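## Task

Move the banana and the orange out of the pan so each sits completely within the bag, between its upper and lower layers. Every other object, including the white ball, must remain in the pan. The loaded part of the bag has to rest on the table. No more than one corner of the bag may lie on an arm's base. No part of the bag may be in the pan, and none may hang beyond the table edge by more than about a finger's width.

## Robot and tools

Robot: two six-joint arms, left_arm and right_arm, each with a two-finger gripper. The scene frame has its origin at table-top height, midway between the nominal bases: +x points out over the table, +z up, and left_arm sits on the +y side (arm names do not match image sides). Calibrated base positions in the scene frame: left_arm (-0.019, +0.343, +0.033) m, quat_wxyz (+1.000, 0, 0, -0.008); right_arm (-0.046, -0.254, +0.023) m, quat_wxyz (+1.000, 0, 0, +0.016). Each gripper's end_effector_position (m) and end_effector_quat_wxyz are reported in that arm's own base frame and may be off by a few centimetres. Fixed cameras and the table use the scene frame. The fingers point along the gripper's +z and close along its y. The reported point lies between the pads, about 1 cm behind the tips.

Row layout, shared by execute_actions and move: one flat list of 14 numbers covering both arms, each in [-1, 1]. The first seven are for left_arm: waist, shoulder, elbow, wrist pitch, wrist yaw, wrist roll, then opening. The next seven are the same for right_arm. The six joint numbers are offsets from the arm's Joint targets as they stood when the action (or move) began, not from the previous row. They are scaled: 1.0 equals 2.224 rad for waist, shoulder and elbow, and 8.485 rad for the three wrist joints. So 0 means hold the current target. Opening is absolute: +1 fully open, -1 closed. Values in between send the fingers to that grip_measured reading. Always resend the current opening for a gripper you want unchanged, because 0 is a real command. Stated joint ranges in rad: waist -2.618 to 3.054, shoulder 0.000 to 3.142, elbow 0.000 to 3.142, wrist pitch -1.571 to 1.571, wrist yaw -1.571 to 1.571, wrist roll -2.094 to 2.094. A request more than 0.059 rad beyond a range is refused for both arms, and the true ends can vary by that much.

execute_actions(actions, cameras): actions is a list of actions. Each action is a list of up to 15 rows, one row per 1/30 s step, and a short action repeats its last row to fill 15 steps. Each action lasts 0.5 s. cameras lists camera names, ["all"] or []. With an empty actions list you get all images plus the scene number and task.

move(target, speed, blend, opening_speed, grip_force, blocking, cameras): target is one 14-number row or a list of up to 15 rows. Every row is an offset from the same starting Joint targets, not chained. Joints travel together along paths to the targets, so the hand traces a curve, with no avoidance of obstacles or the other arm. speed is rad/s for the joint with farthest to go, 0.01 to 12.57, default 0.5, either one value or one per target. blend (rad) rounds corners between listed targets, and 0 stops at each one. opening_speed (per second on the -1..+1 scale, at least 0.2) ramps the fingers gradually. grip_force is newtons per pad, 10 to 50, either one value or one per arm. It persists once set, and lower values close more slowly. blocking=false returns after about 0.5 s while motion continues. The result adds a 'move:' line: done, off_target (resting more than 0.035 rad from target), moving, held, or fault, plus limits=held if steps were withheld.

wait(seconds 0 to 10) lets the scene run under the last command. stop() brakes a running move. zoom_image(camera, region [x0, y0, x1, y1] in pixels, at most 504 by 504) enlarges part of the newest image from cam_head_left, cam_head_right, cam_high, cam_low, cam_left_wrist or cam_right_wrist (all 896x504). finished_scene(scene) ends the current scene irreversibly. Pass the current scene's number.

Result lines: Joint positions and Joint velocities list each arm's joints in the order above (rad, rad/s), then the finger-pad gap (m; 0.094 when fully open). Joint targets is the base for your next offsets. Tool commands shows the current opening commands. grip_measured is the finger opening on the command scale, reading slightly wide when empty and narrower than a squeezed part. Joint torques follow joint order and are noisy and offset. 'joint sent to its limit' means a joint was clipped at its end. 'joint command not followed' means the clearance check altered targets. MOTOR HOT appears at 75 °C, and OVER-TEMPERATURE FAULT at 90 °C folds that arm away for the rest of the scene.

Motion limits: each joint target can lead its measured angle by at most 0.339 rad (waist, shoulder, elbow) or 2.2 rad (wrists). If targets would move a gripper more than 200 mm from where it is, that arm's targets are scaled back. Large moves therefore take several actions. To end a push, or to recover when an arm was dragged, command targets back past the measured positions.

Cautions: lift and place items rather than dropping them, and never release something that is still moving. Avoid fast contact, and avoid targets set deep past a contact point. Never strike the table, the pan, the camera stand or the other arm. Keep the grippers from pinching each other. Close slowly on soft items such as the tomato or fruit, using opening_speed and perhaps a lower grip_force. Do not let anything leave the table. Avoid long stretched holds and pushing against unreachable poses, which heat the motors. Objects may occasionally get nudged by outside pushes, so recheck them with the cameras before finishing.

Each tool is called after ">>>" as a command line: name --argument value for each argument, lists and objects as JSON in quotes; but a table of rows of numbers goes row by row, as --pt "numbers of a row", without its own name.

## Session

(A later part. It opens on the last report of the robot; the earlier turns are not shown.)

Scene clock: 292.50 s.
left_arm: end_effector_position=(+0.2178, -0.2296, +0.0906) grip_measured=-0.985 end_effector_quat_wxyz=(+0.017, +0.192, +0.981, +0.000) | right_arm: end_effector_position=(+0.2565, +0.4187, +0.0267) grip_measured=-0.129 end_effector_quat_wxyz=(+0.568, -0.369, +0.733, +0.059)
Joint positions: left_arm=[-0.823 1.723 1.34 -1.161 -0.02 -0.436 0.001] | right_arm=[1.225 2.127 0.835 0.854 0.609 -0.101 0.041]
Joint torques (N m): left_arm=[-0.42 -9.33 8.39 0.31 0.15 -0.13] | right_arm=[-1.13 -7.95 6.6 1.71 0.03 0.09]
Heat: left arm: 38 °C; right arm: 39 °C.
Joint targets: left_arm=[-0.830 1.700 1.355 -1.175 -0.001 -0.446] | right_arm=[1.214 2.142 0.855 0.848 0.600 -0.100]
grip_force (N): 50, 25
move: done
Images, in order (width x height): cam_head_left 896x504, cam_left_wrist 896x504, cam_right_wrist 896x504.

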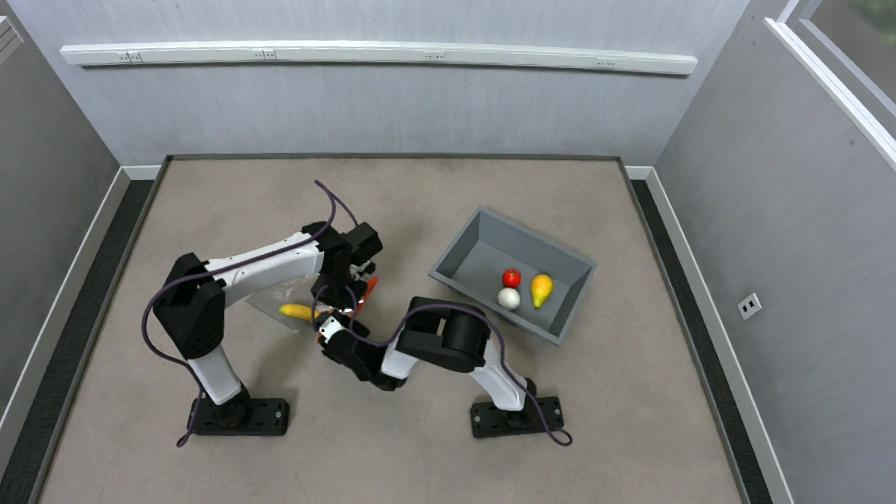

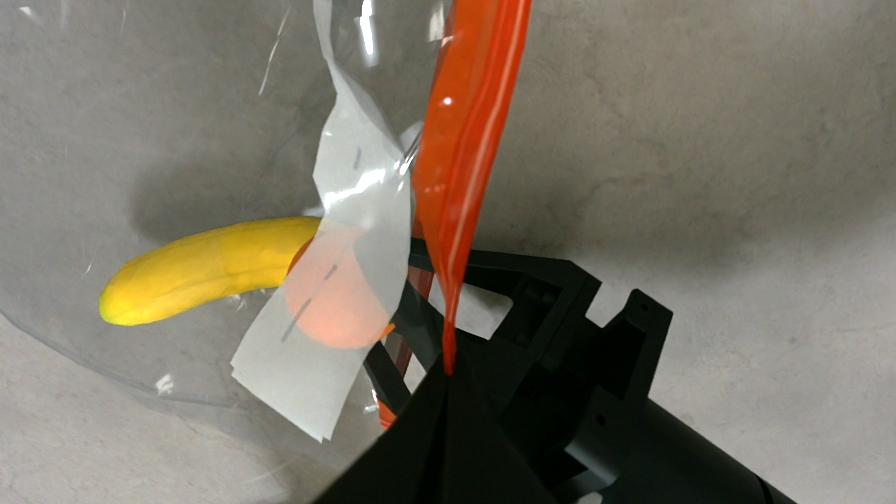

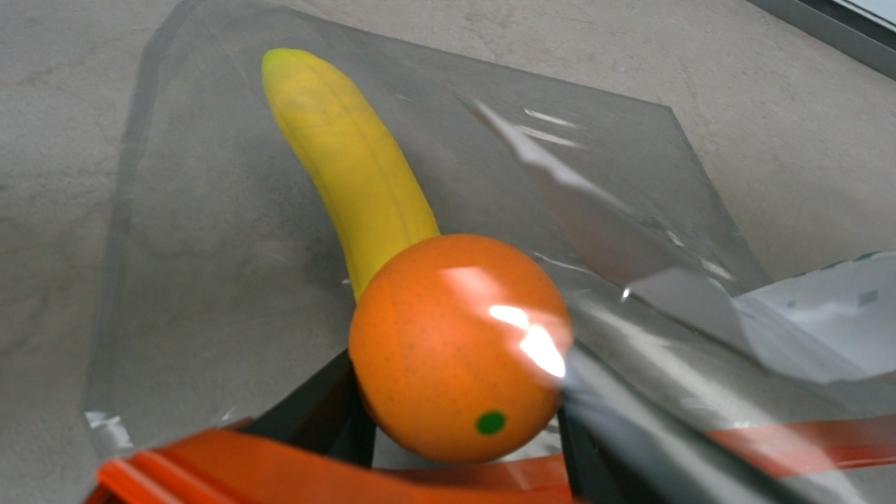

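>>> move --pt "0 0 0 0 0 0 -1 0 0.0387 0 0.0101 0 0 -0.17" --pt "0 0 0 0 0 0 -1 0 0.0387 0 0.0101 0 0 0.08" --speed 0.12 --opening_speed 0.3 --cameras '["cam_right_wrist","cam_left_wrist"]'

Scene clock: 295.37 s.
left_arm: end_effector_position=(+0.2168, -0.2289, +0.0906) grip_measured=-0.985 end_effector_quat_wxyz=(+0.015, +0.192, +0.981, +0.001) | right_arm: end_effector_position=(+0.2590, +0.4207, +0.0082) grip_measured=+0.078 end_effector_quat_wxyz=(+0.573, -0.363, +0.732, +0.062)
Joint positions: left_arm=[-0.823 1.723 1.34 -1.166 -0.019 -0.436 0.001] | right_arm=[1.223 2.214 0.845 0.948 0.612 -0.101 0.051]
Joint torques (N m): left_arm=[-0.29 -9.29 8.39 0.35 0.14 -0.14] | right_arm=[-0.81 -8.32 5.16 1.64 -0.01 0.08]
Heat: left arm: 38 °C; right arm: 39 °C.
Joint targets: left_arm=[-0.830 1.700 1.355 -1.175 -0.001 -0.446] | right_arm=[1.214 2.228 0.854 0.934 0.600 -0.100]
grip_force (N): 50, 25
move: done; target 2's new numbers were sent with right_arm's wrist pitch 0.042 rad from that target
Images, in order (width x height): cam_left_wrist 896x504, cam_right_wrist 896x504.

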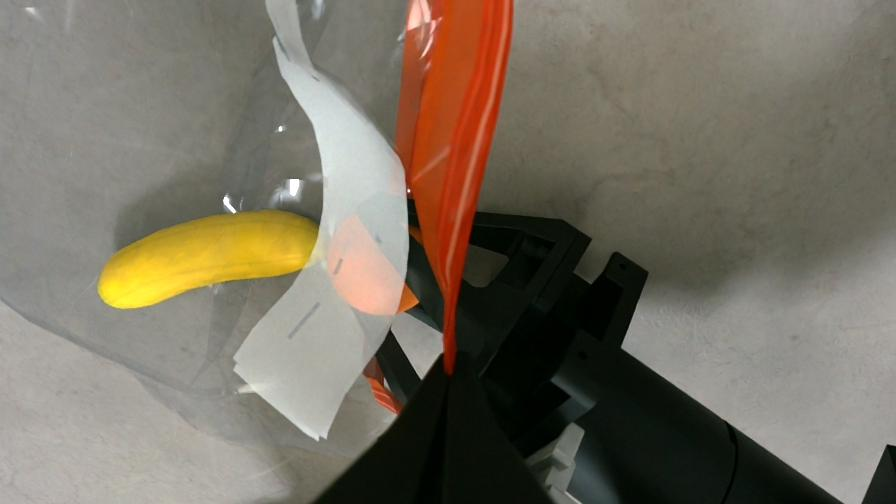

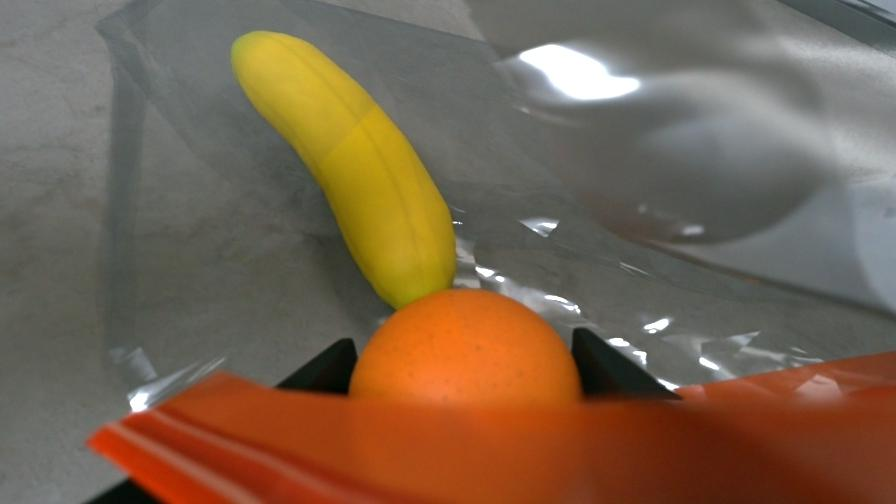

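>>> move --target '[0,0,0,0,0,0,-1,0.0899,-0.1048,-0.1317,0.009,0.0224,0,0.08]' --speed 0.15 --cameras '["cam_head_left","cam_right_wrist","cam_left_wrist"]'

>>> zoom_image --camera "cam_head_left" --region '[260, 210, 460, 390]'

Scene clock: 298.07 s.
left_arm: end_effector_position=(+0.2167, -0.2290, +0.0906) grip_measured=-0.985 end_effector_quat_wxyz=(+0.014, +0.192, +0.981, +0.001) | right_arm: end_effector_position=(+0.1852, +0.3731, +0.0209) grip_measured=+0.079 end_effector_quat_wxyz=(+0.579, -0.397, +0.712, +0.035)
Joint positions: left_arm=[-0.823 1.723 1.34 -1.166 -0.018 -0.436 0.001] | right_arm=[1.408 2.034 0.565 0.99 0.778 -0.098 0.051]
Joint torques (N m): left_arm=[-0.31 -9.31 8.43 0.35 0.13 -0.13] | right_arm=[0.59 -10.97 3.33 1.89 0.23 0.06]
Heat: left arm: 38 °C; right arm: 40 °C.
Joint targets: left_arm=[-0.830 1.700 1.355 -1.175 0.000 -0.446] | right_arm=[1.414 1.995 0.562 1.010 0.790 -0.100]
grip_force (N): 50, 25
move: off_target (right_arm); right_arm: the shoulder is farthest, 0.039 rad from its target
Images, in order (width x height): cam_head_left 896x504, cam_left_wrist 896x504, cam_right_wrist 896x504.

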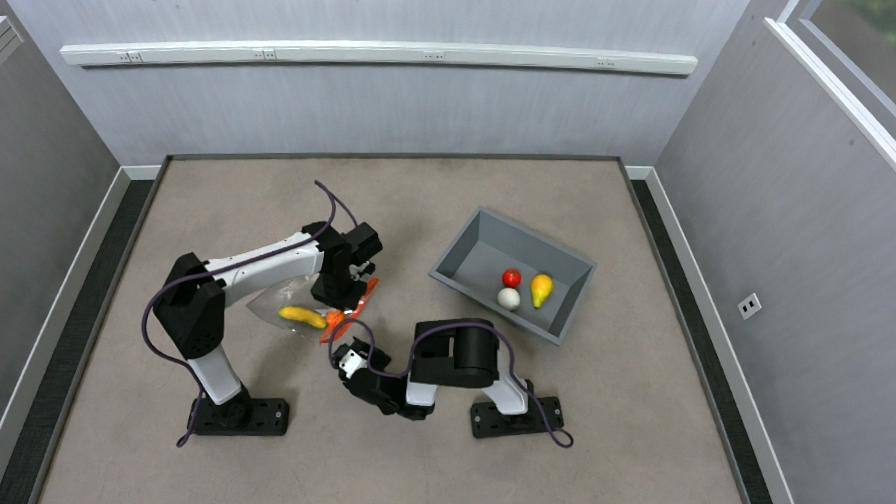

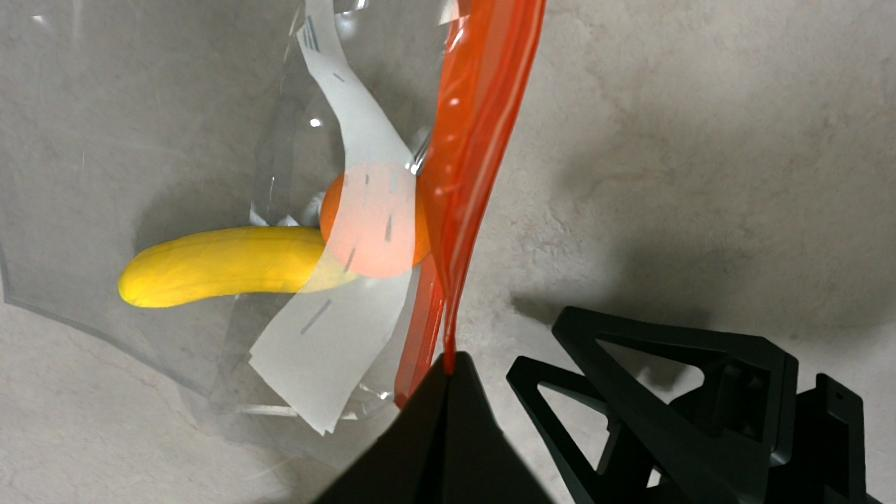

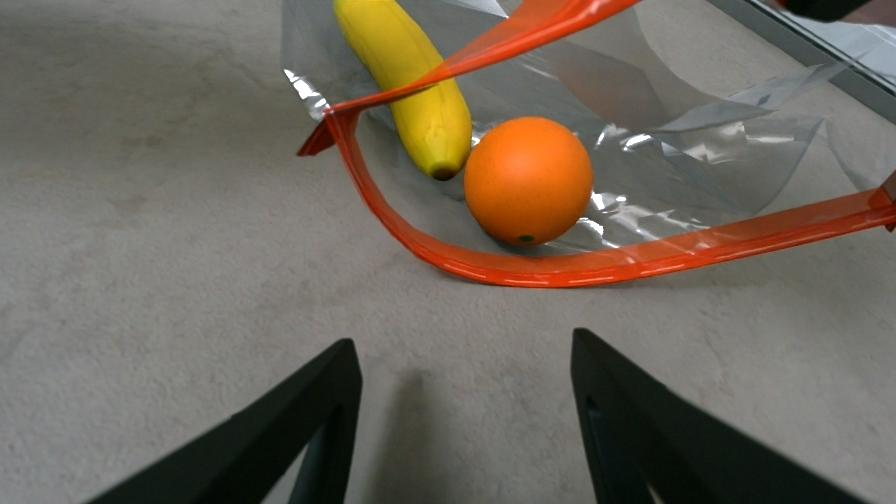

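Scaled by 2.520 from the camera's 896x504 image, which has a finer 1280x720 frame.

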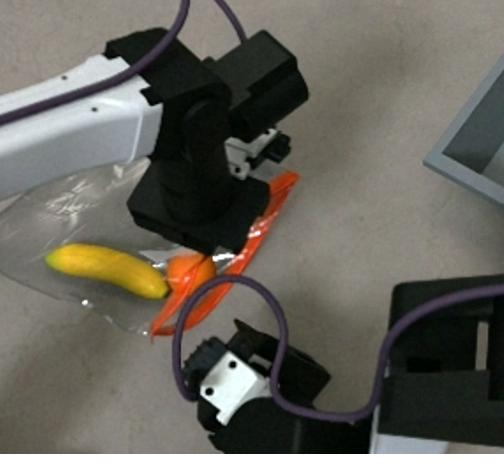

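>>> move --pt "0 0 0 0 0 0 -1 0 0 0 0 0 0 -0.5" --pt "0 0 0 0 0 0 -1 -0.0656 0.0504 0.0058 0.0165 -0.0173 0 -0.5" --speed 0.15 --cameras '["cam_head_left","cam_right_wrist","cam_left_wrist"]'

>>> zoom_image --camera "cam_head_left" --region '[260, 210, 460, 390]'

Scene clock: 303.00 s.
left_arm: end_effector_position=(+0.2167, -0.2290, +0.0906) grip_measured=-0.985 end_effector_quat_wxyz=(+0.014, +0.192, +0.981, +0.001) | right_arm: end_effector_position=(+0.2235, +0.3681, +0.0163) grip_measured=-0.499 end_effector_quat_wxyz=(+0.583, -0.364, +0.723, +0.067)
Joint positions: left_arm=[-0.823 1.723 1.34 -1.166 -0.018 -0.436 0.001] | right_arm=[1.273 2.096 0.565 1.129 0.653 -0.098 0.024]
Joint torques (N m): left_arm=[-0.31 -9.32 8.42 0.35 0.12 -0.14] | right_arm=[-0.49 -6.83 4.29 1.99 0.09 0.05]
Heat: left arm: 38 °C; right arm: 40 °C.
Joint targets: left_arm=[-0.830 1.700 1.355 -1.175 0.000 -0.446] | right_arm=[1.268 2.108 0.575 1.150 0.643 -0.100]
grip_force (N): 50, 25
move: done
Images, in order (width x height): cam_head_left 896x504, cam_left_wrist 896x504, cam_right_wrist 896x504.

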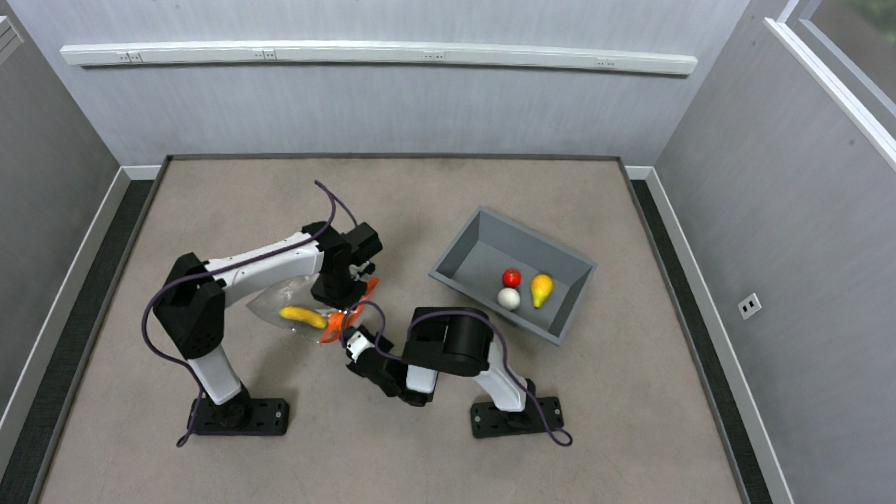

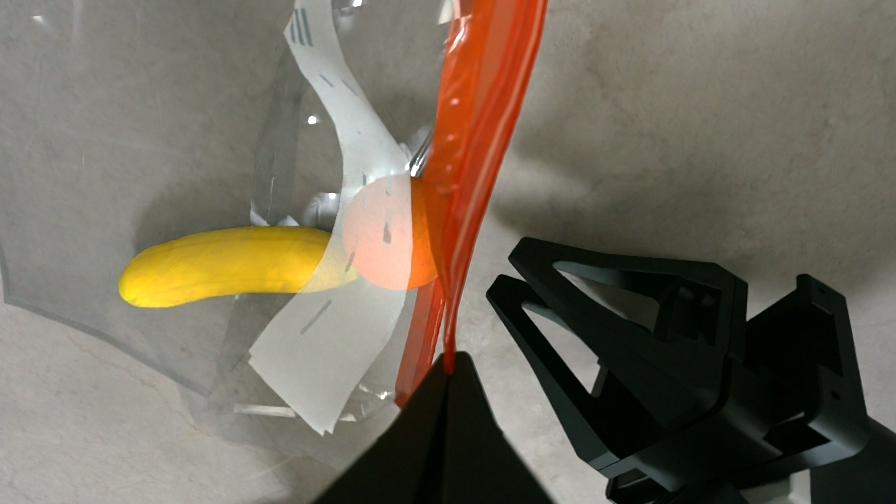

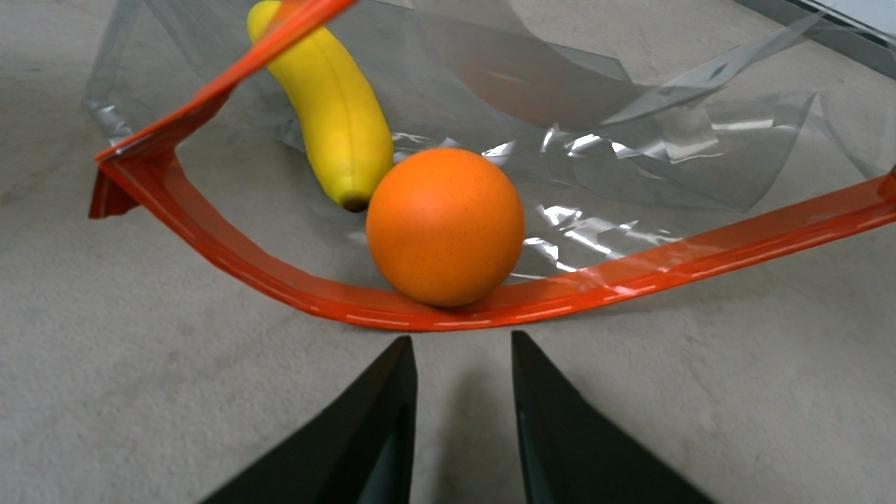

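Scaled by 2.520 from the camera's 896x504 image, which has a finer 1280x720 frame.

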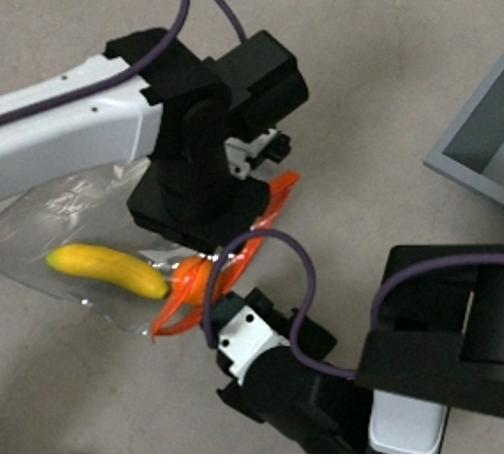

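>>> move --target '[0,0,0,0,0,0,-1,-0.0433,0.045,0.1175,-0.0205,-0.0121,0,-0.5]' --speed 0.1 --cameras '["cam_head_left","cam_right_wrist","cam_left_wrist"]'

>>> zoom_image --camera "cam_head_left" --region '[260, 210, 460, 390]'

Scene clock: 308.30 s.
left_arm: end_effector_position=(+0.2221, -0.2230, +0.0909) grip_measured=-0.985 end_effector_quat_wxyz=(+0.025, +0.191, +0.981, +0.018) | right_arm: end_effector_position=(+0.2667, +0.4099, +0.0103) grip_measured=-0.499 end_effector_quat_wxyz=(+0.572, -0.358, +0.734, +0.073)
Joint positions: left_arm=[-0.82 1.723 1.34 -1.168 -0.06 -0.436 0.001] | right_arm=[1.186 2.194 0.804 0.982 0.566 -0.098 0.024]
Joint torques (N m): left_arm=[-0.5 -9.31 8.42 0.37 0.52 -0.12] | right_arm=[-1.35 -8.1 7.17 1.72 -0.15 0.04]
Heat: left arm: 37 °C; right arm: 40 °C.
Joint targets: left_arm=[-0.829 1.700 1.355 -1.175 -0.001 -0.446] | right_arm=[1.172 2.208 0.836 0.976 0.541 -0.100]
grip_force (N): 50, 25
move: off_target (left_arm); left_arm: the wrist yaw is farthest, 0.060 rad from its target
Images, in order (width x height): cam_head_left 896x504, cam_left_wrist 896x504, cam_right_wrist 896x504.

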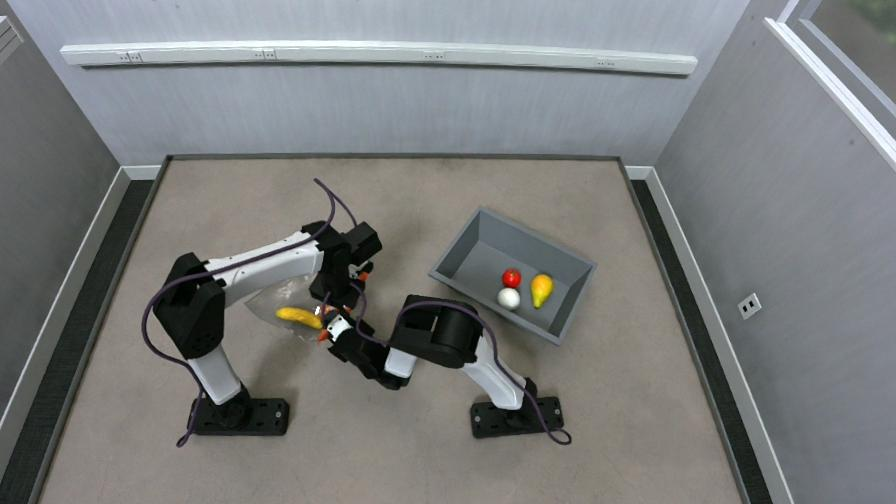

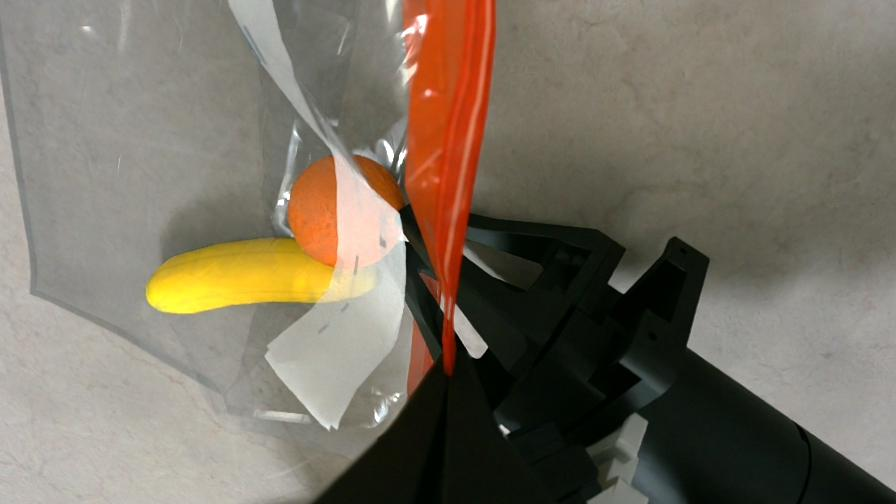

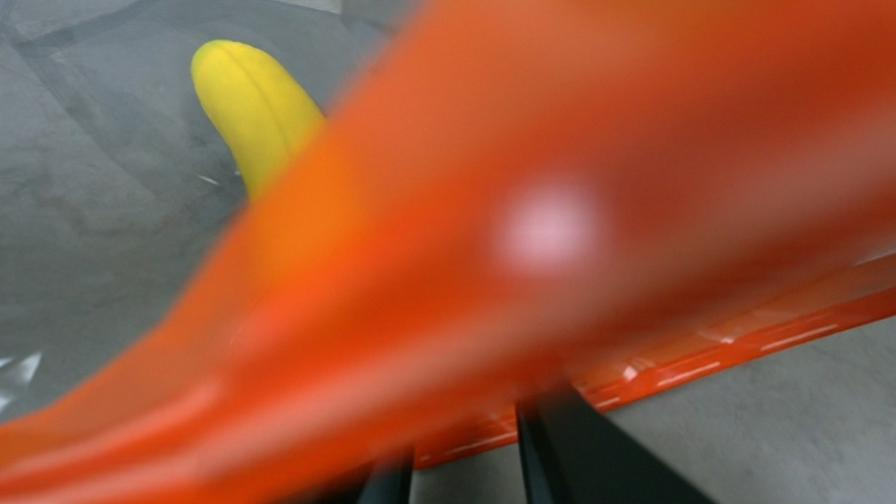

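Scaled by 2.520 from the camera's 896x504 image, which has a finer 1280x720 frame.

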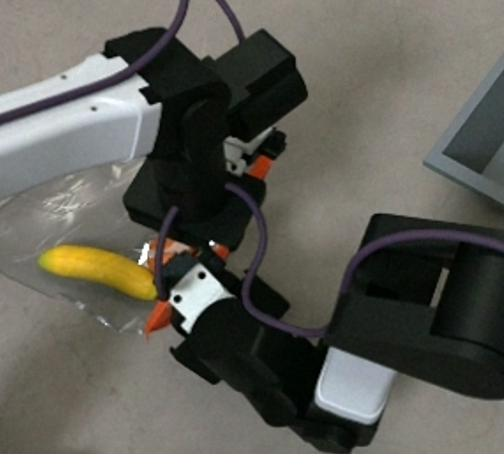

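>>> move --target '[0,0,0,0,0,0,-1,0.0433,-0.049,-0.1195,0.0205,0.0121,0,-0.5]' --speed 0.15 --cameras '["cam_head_left","cam_right_wrist","cam_left_wrist"]'

>>> zoom_image --camera "cam_head_left" --region '[260, 210, 460, 390]'

Scene clock: 310.77 s.
left_arm: end_effector_position=(+0.2169, -0.2279, +0.0906) grip_measured=-0.985 end_effector_quat_wxyz=(+0.013, +0.191, +0.982, +0.002) | right_arm: end_effector_position=(+0.2258, +0.3672, +0.0030) grip_measured=-0.499 end_effector_quat_wxyz=(+0.573, -0.371, +0.728, +0.063)
Joint positions: left_arm=[-0.82 1.723 1.34 -1.168 -0.018 -0.436 0.001] | right_arm=[1.261 2.136 0.574 1.134 0.633 -0.098 0.024]
Joint torques (N m): left_arm=[-0.51 -9.31 8.43 0.36 0.13 -0.13] | right_arm=[0.75 -11.28 2.77 1.94 0.21 0.05]
Heat: left arm: 37 °C; right arm: 41 °C.
Joint targets: left_arm=[-0.829 1.700 1.355 -1.175 0.000 -0.446] | right_arm=[1.268 2.099 0.570 1.150 0.644 -0.100]
grip_force (N): 50, 25
move: off_target (right_arm); right_arm: the shoulder is farthest, 0.037 rad from its target
Images, in order (width x height): cam_head_left 896x504, cam_left_wrist 896x504, cam_right_wrist 896x504.

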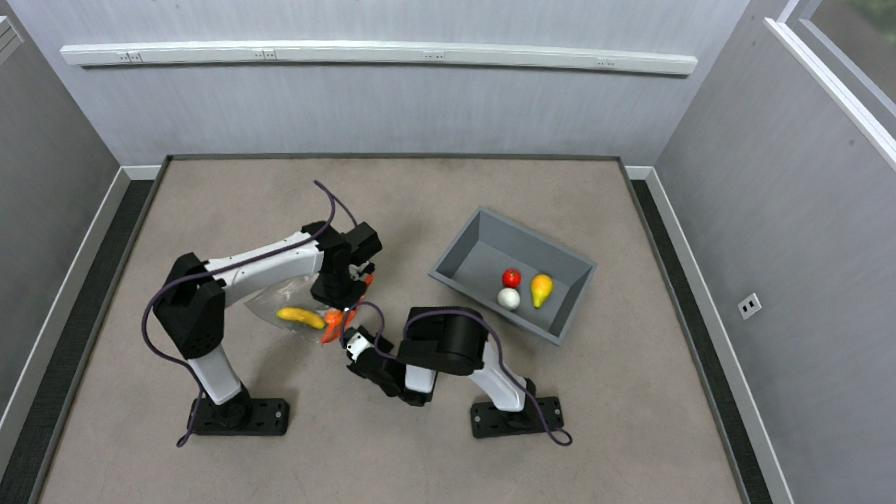

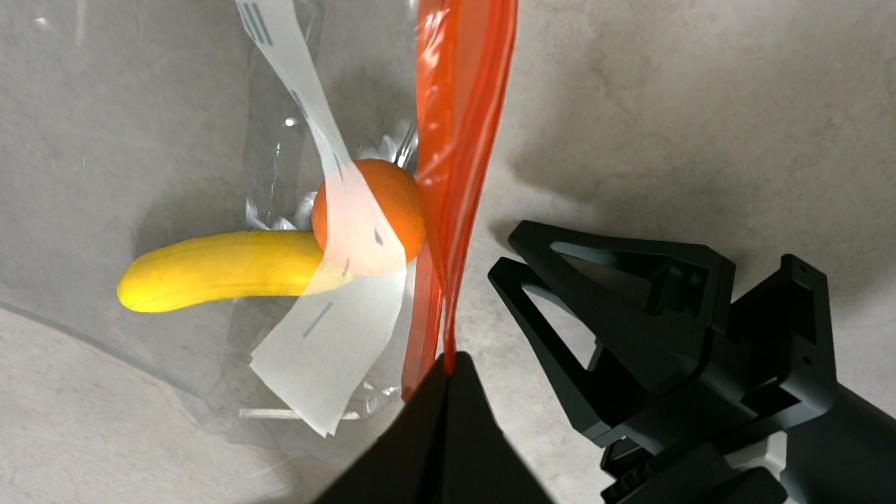

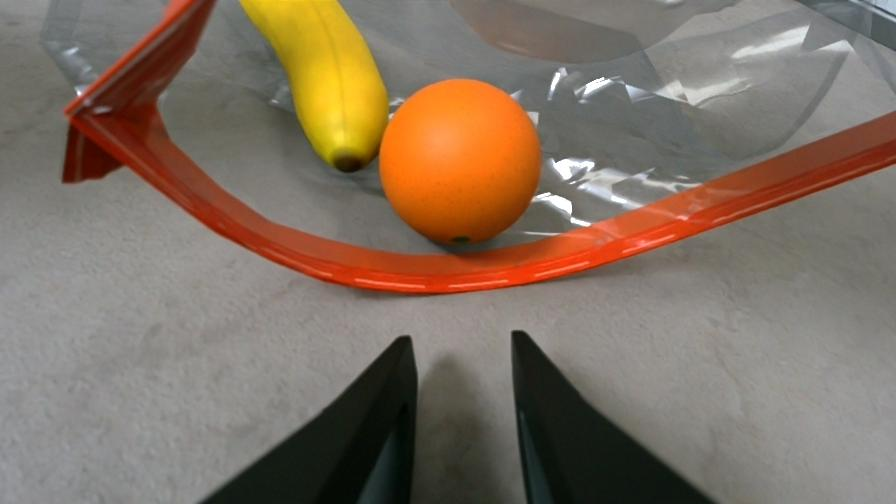

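Scaled by 2.520 from the camera's 896x504 image, which has a finer 1280x720 frame.

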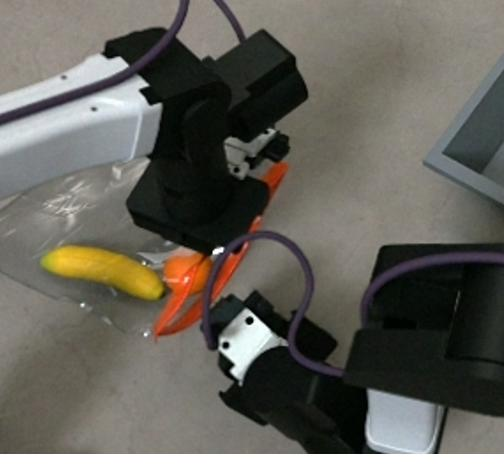

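>>> move --pt "0 0 0 0 0 0 -1 0.0594 -0.2424 -0.0674 -0.0648 -0.0111 0.0118 -0.5" --pt "0 0 0 0 0 0 -1 0.0594 -0.4042 0.0809 -0.2062 -0.0405 0.0471 -0.5" --pt "-0.0355 0.0809 -0.107 0.0442 0 -0.0093 -1 0.0594 -0.4042 0.0809 -0.2062 -0.0405 0.0471 -0.5" --speed '[0.3,0.8,0.15]' --blend '[0.05,0,0]' --cameras '["cam_head_left","cam_right_wrist","cam_left_wrist"]'

>>> zoom_image --camera "cam_head_left" --region '[260, 210, 460, 390]'

Scene clock: 318.93 s.
left_arm: end_effector_position=(+0.2028, -0.2514, -0.0024) grip_measured=-0.985 end_effector_quat_wxyz=(+0.014, +0.193, +0.981, +0.000) | right_arm: end_effector_position=(+0.1019, +0.2693, +0.0849) grip_measured=-0.499 end_effector_quat_wxyz=(+0.267, -0.472, +0.837, +0.075)
Joint positions: left_arm=[-0.902 1.865 1.126 -0.812 -0.018 -0.514 0.001] | right_arm=[1.393 1.217 0.724 -0.599 0.308 0.292 0.024]
Joint torques (N m): left_arm=[-0.34 -6.98 5.34 0.57 0.13 -0.14] | right_arm=[0.7 -5.14 9.26 1.14 0.06 0.14]
Heat: left arm: 37 °C; right arm: 41 °C.
Joint targets: left_arm=[-0.909 1.880 1.117 -0.800 -0.001 -0.525] | right_arm=[1.400 1.199 0.750 -0.600 0.300 0.300]
grip_force (N): 50, 25
move: done
Images, in order (width x height): cam_head_left 896x504, cam_left_wrist 896x504, cam_right_wrist 896x504.

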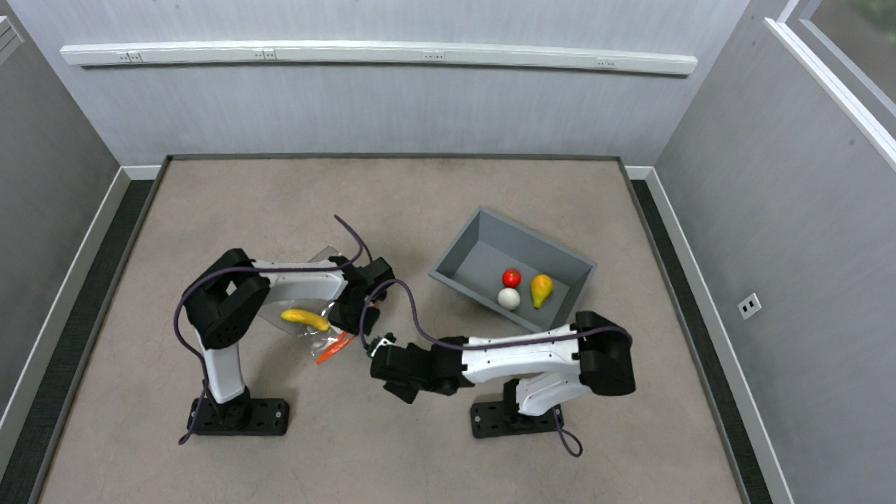

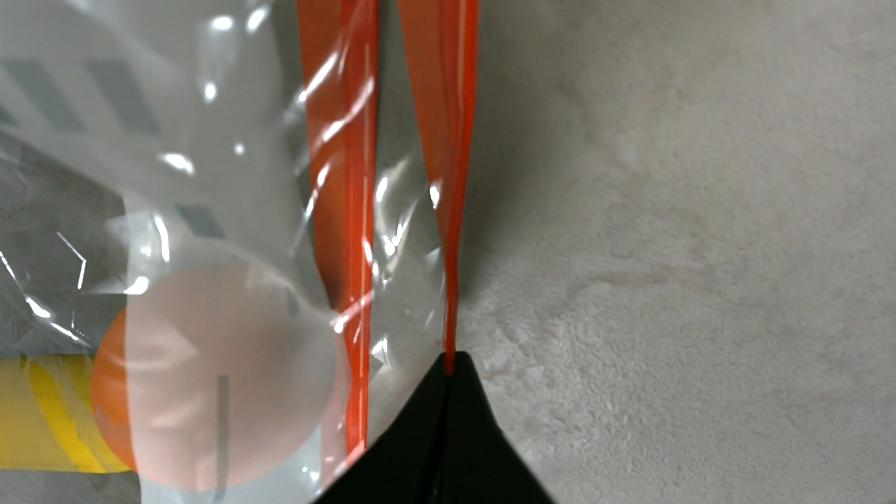

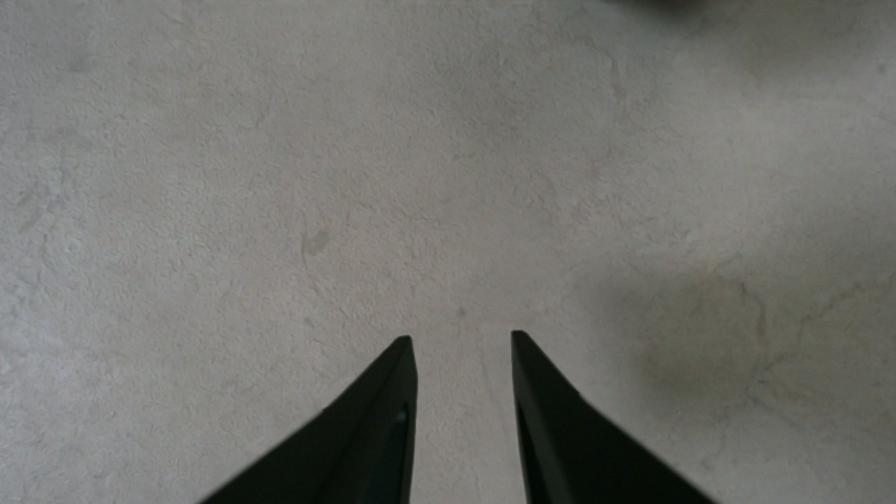

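Scaled by 2.520 from the camera's 896x504 image, which has a finer 1280x720 frame.

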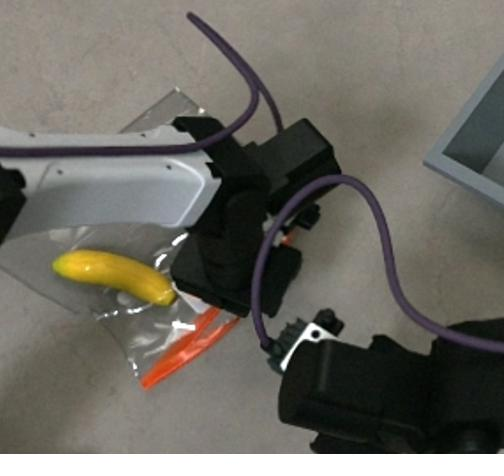

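>>> move --pt "0.036 -0.0809 0.107 -0.0442 0 0.0093 -1 0 0 0 0 0 0 -0.5" --pt "0.036 -0.0809 0.107 -0.0442 0 0.0093 -1 0 0.1623 -0.1484 0.1414 0.0295 -0.0354 -0.5" --pt "0.036 -0.0809 0.107 -0.0442 0 0.0093 -1 -0.0594 0.4087 -0.0787 0.2062 0.0404 -0.1061 -0.7" --speed '[0.2,0.8,0.3]' --blend '[0,0.05,0]' --cameras '["cam_head_left","cam_right_wrist","cam_left_wrist"]'

>>> zoom_image --camera "cam_head_left" --region '[260, 210, 460, 390]'

Scene clock: 327.50 s.
left_arm: end_effector_position=(+0.2133, -0.2310, +0.0896) grip_measured=-0.985 end_effector_quat_wxyz=(+0.013, +0.187, +0.982, +0.001) | right_arm: end_effector_position=(+0.2201, +0.3685, +0.0127) grip_measured=-0.699 end_effector_quat_wxyz=(+0.577, -0.538, +0.610, -0.071)
Joint positions: left_arm=[-0.835 1.723 1.336 -1.164 -0.017 -0.458 0.001] | right_arm=[1.274 2.098 0.558 1.129 0.632 -0.594 0.014]
Joint torques (N m): left_arm=[0.72 -9.26 8.85 0.32 0.13 0.06] | right_arm=[-0.59 -6.9 4.98 2 0.2 0.02]
Heat: left arm: 37 °C; right arm: 40 °C.
Joint targets: left_arm=[-0.828 1.700 1.355 -1.175 0.000 -0.446] | right_arm=[1.268 2.109 0.575 1.150 0.642 -0.601]
grip_force (N): 50, 25
move: done
Images, in order (width x height): cam_head_left 896x504, cam_left_wrist 896x504, cam_right_wrist 896x504.

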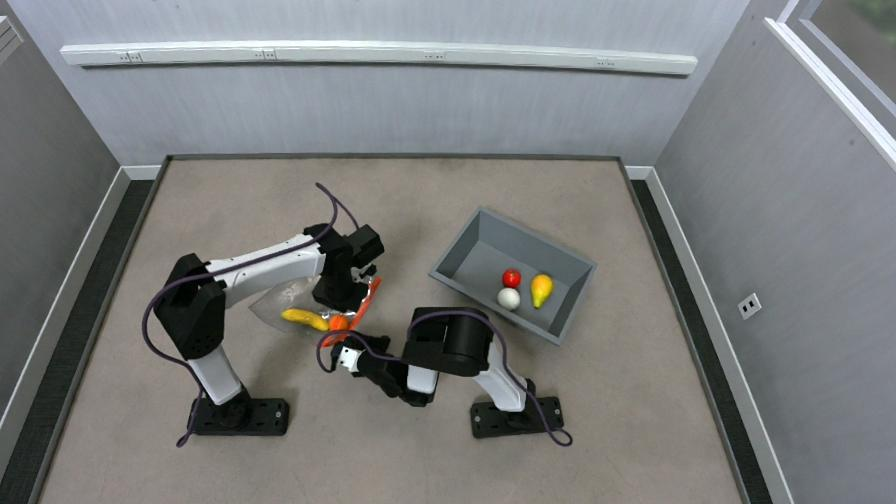

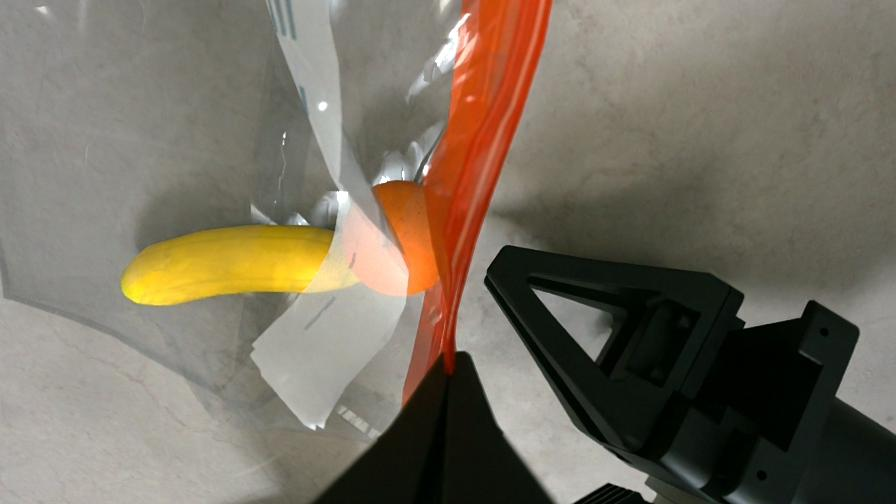

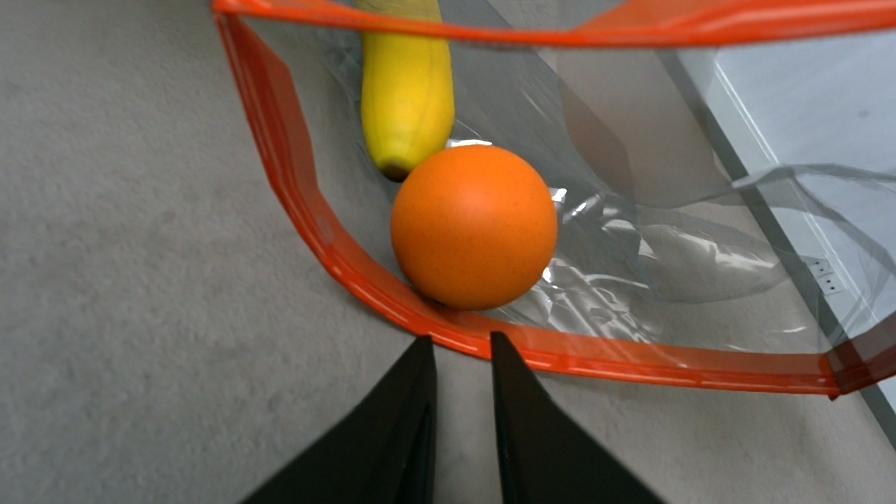

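Scaled by 2.520 from the camera's 896x504 image, which has a finer 1280x720 frame.

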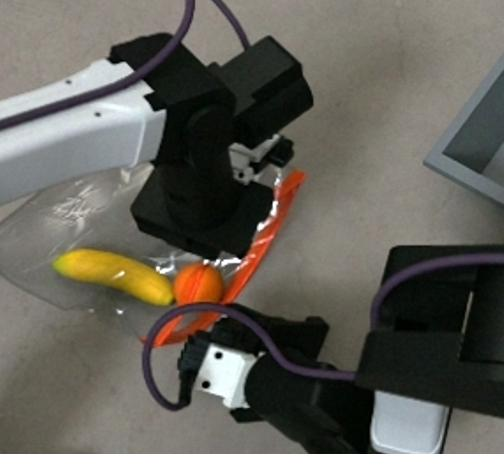

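>>> move --target '[0,0,0,0,0,0,-1,-0.0286,0.0343,0.0966,-0.0171,-0.0068,0,-0.7]' --speed 0.1 --cameras '["cam_head_left","cam_right_wrist","cam_left_wrist"]'

>>> zoom_image --camera "cam_head_left" --region '[260, 210, 460, 390]'

Scene clock: 330.67 s.
left_arm: end_effector_position=(+0.2132, -0.2310, +0.0896) grip_measured=-0.985 end_effector_quat_wxyz=(+0.013, +0.187, +0.982, +0.001) | right_arm: end_effector_position=(+0.2574, +0.4071, +0.0180) grip_measured=-0.699 end_effector_quat_wxyz=(+0.582, -0.521, +0.620, -0.071)
Joint positions: left_arm=[-0.835 1.723 1.336 -1.164 -0.017 -0.458 0.001] | right_arm=[1.212 2.17 0.772 1.009 0.598 -0.594 0.014]
Joint torques (N m): left_arm=[0.72 -9.28 8.88 0.31 0.14 0.06] | right_arm=[-0.65 -7.77 5.86 1.77 -0.04 0.02]
Heat: left arm: 37 °C; right arm: 40 °C.
Joint targets: left_arm=[-0.828 1.700 1.355 -1.175 0.000 -0.446] | right_arm=[1.204 2.185 0.790 1.005 0.585 -0.600]
grip_force (N): 50, 25
move: done
Images, in order (width x height): cam_head_left 896x504, cam_left_wrist 896x504, cam_right_wrist 896x504.

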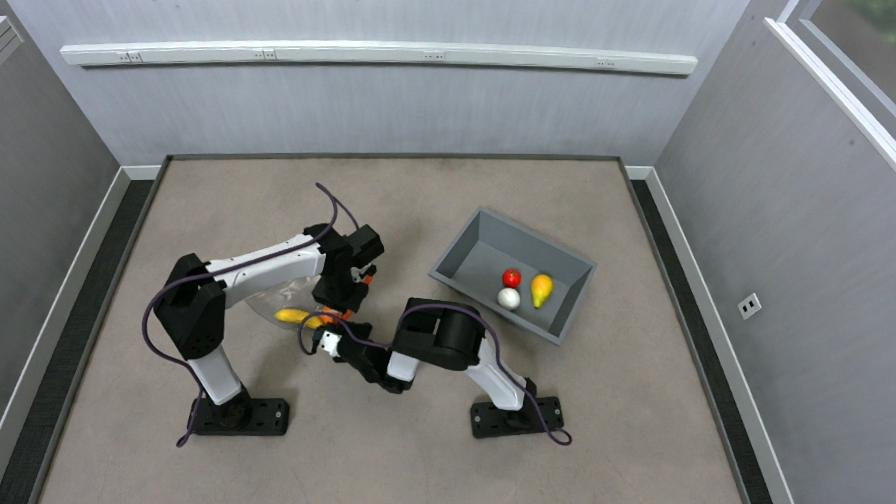

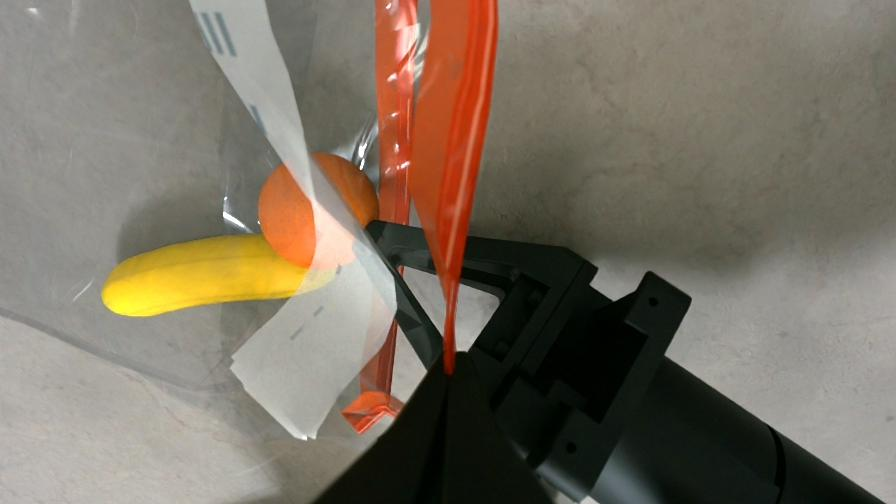

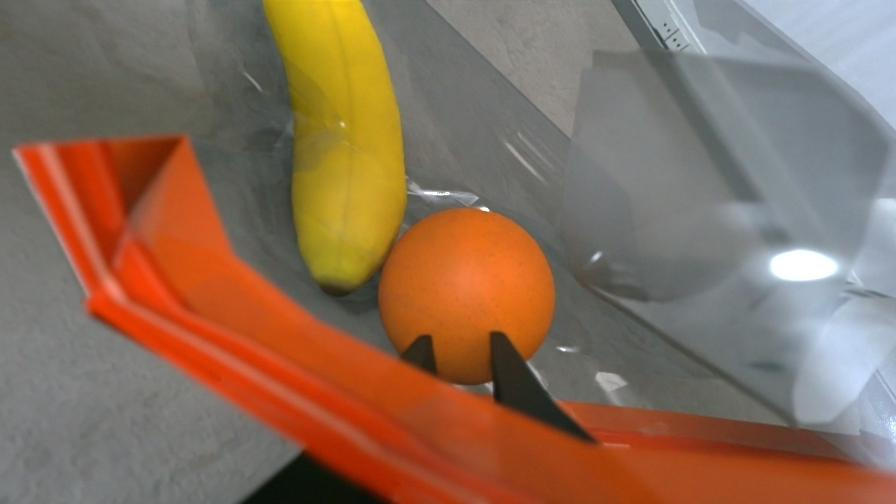

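Scaled by 2.520 from the camera's 896x504 image, which has a finer 1280x720 frame.

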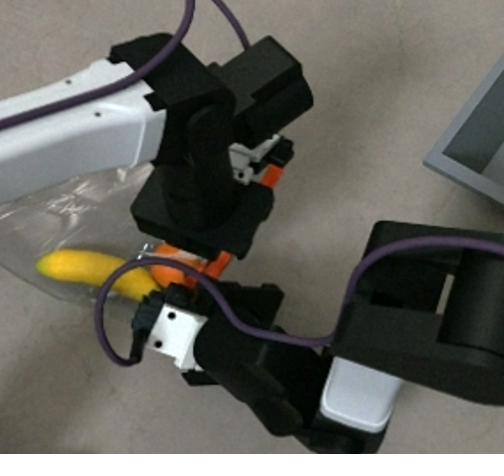

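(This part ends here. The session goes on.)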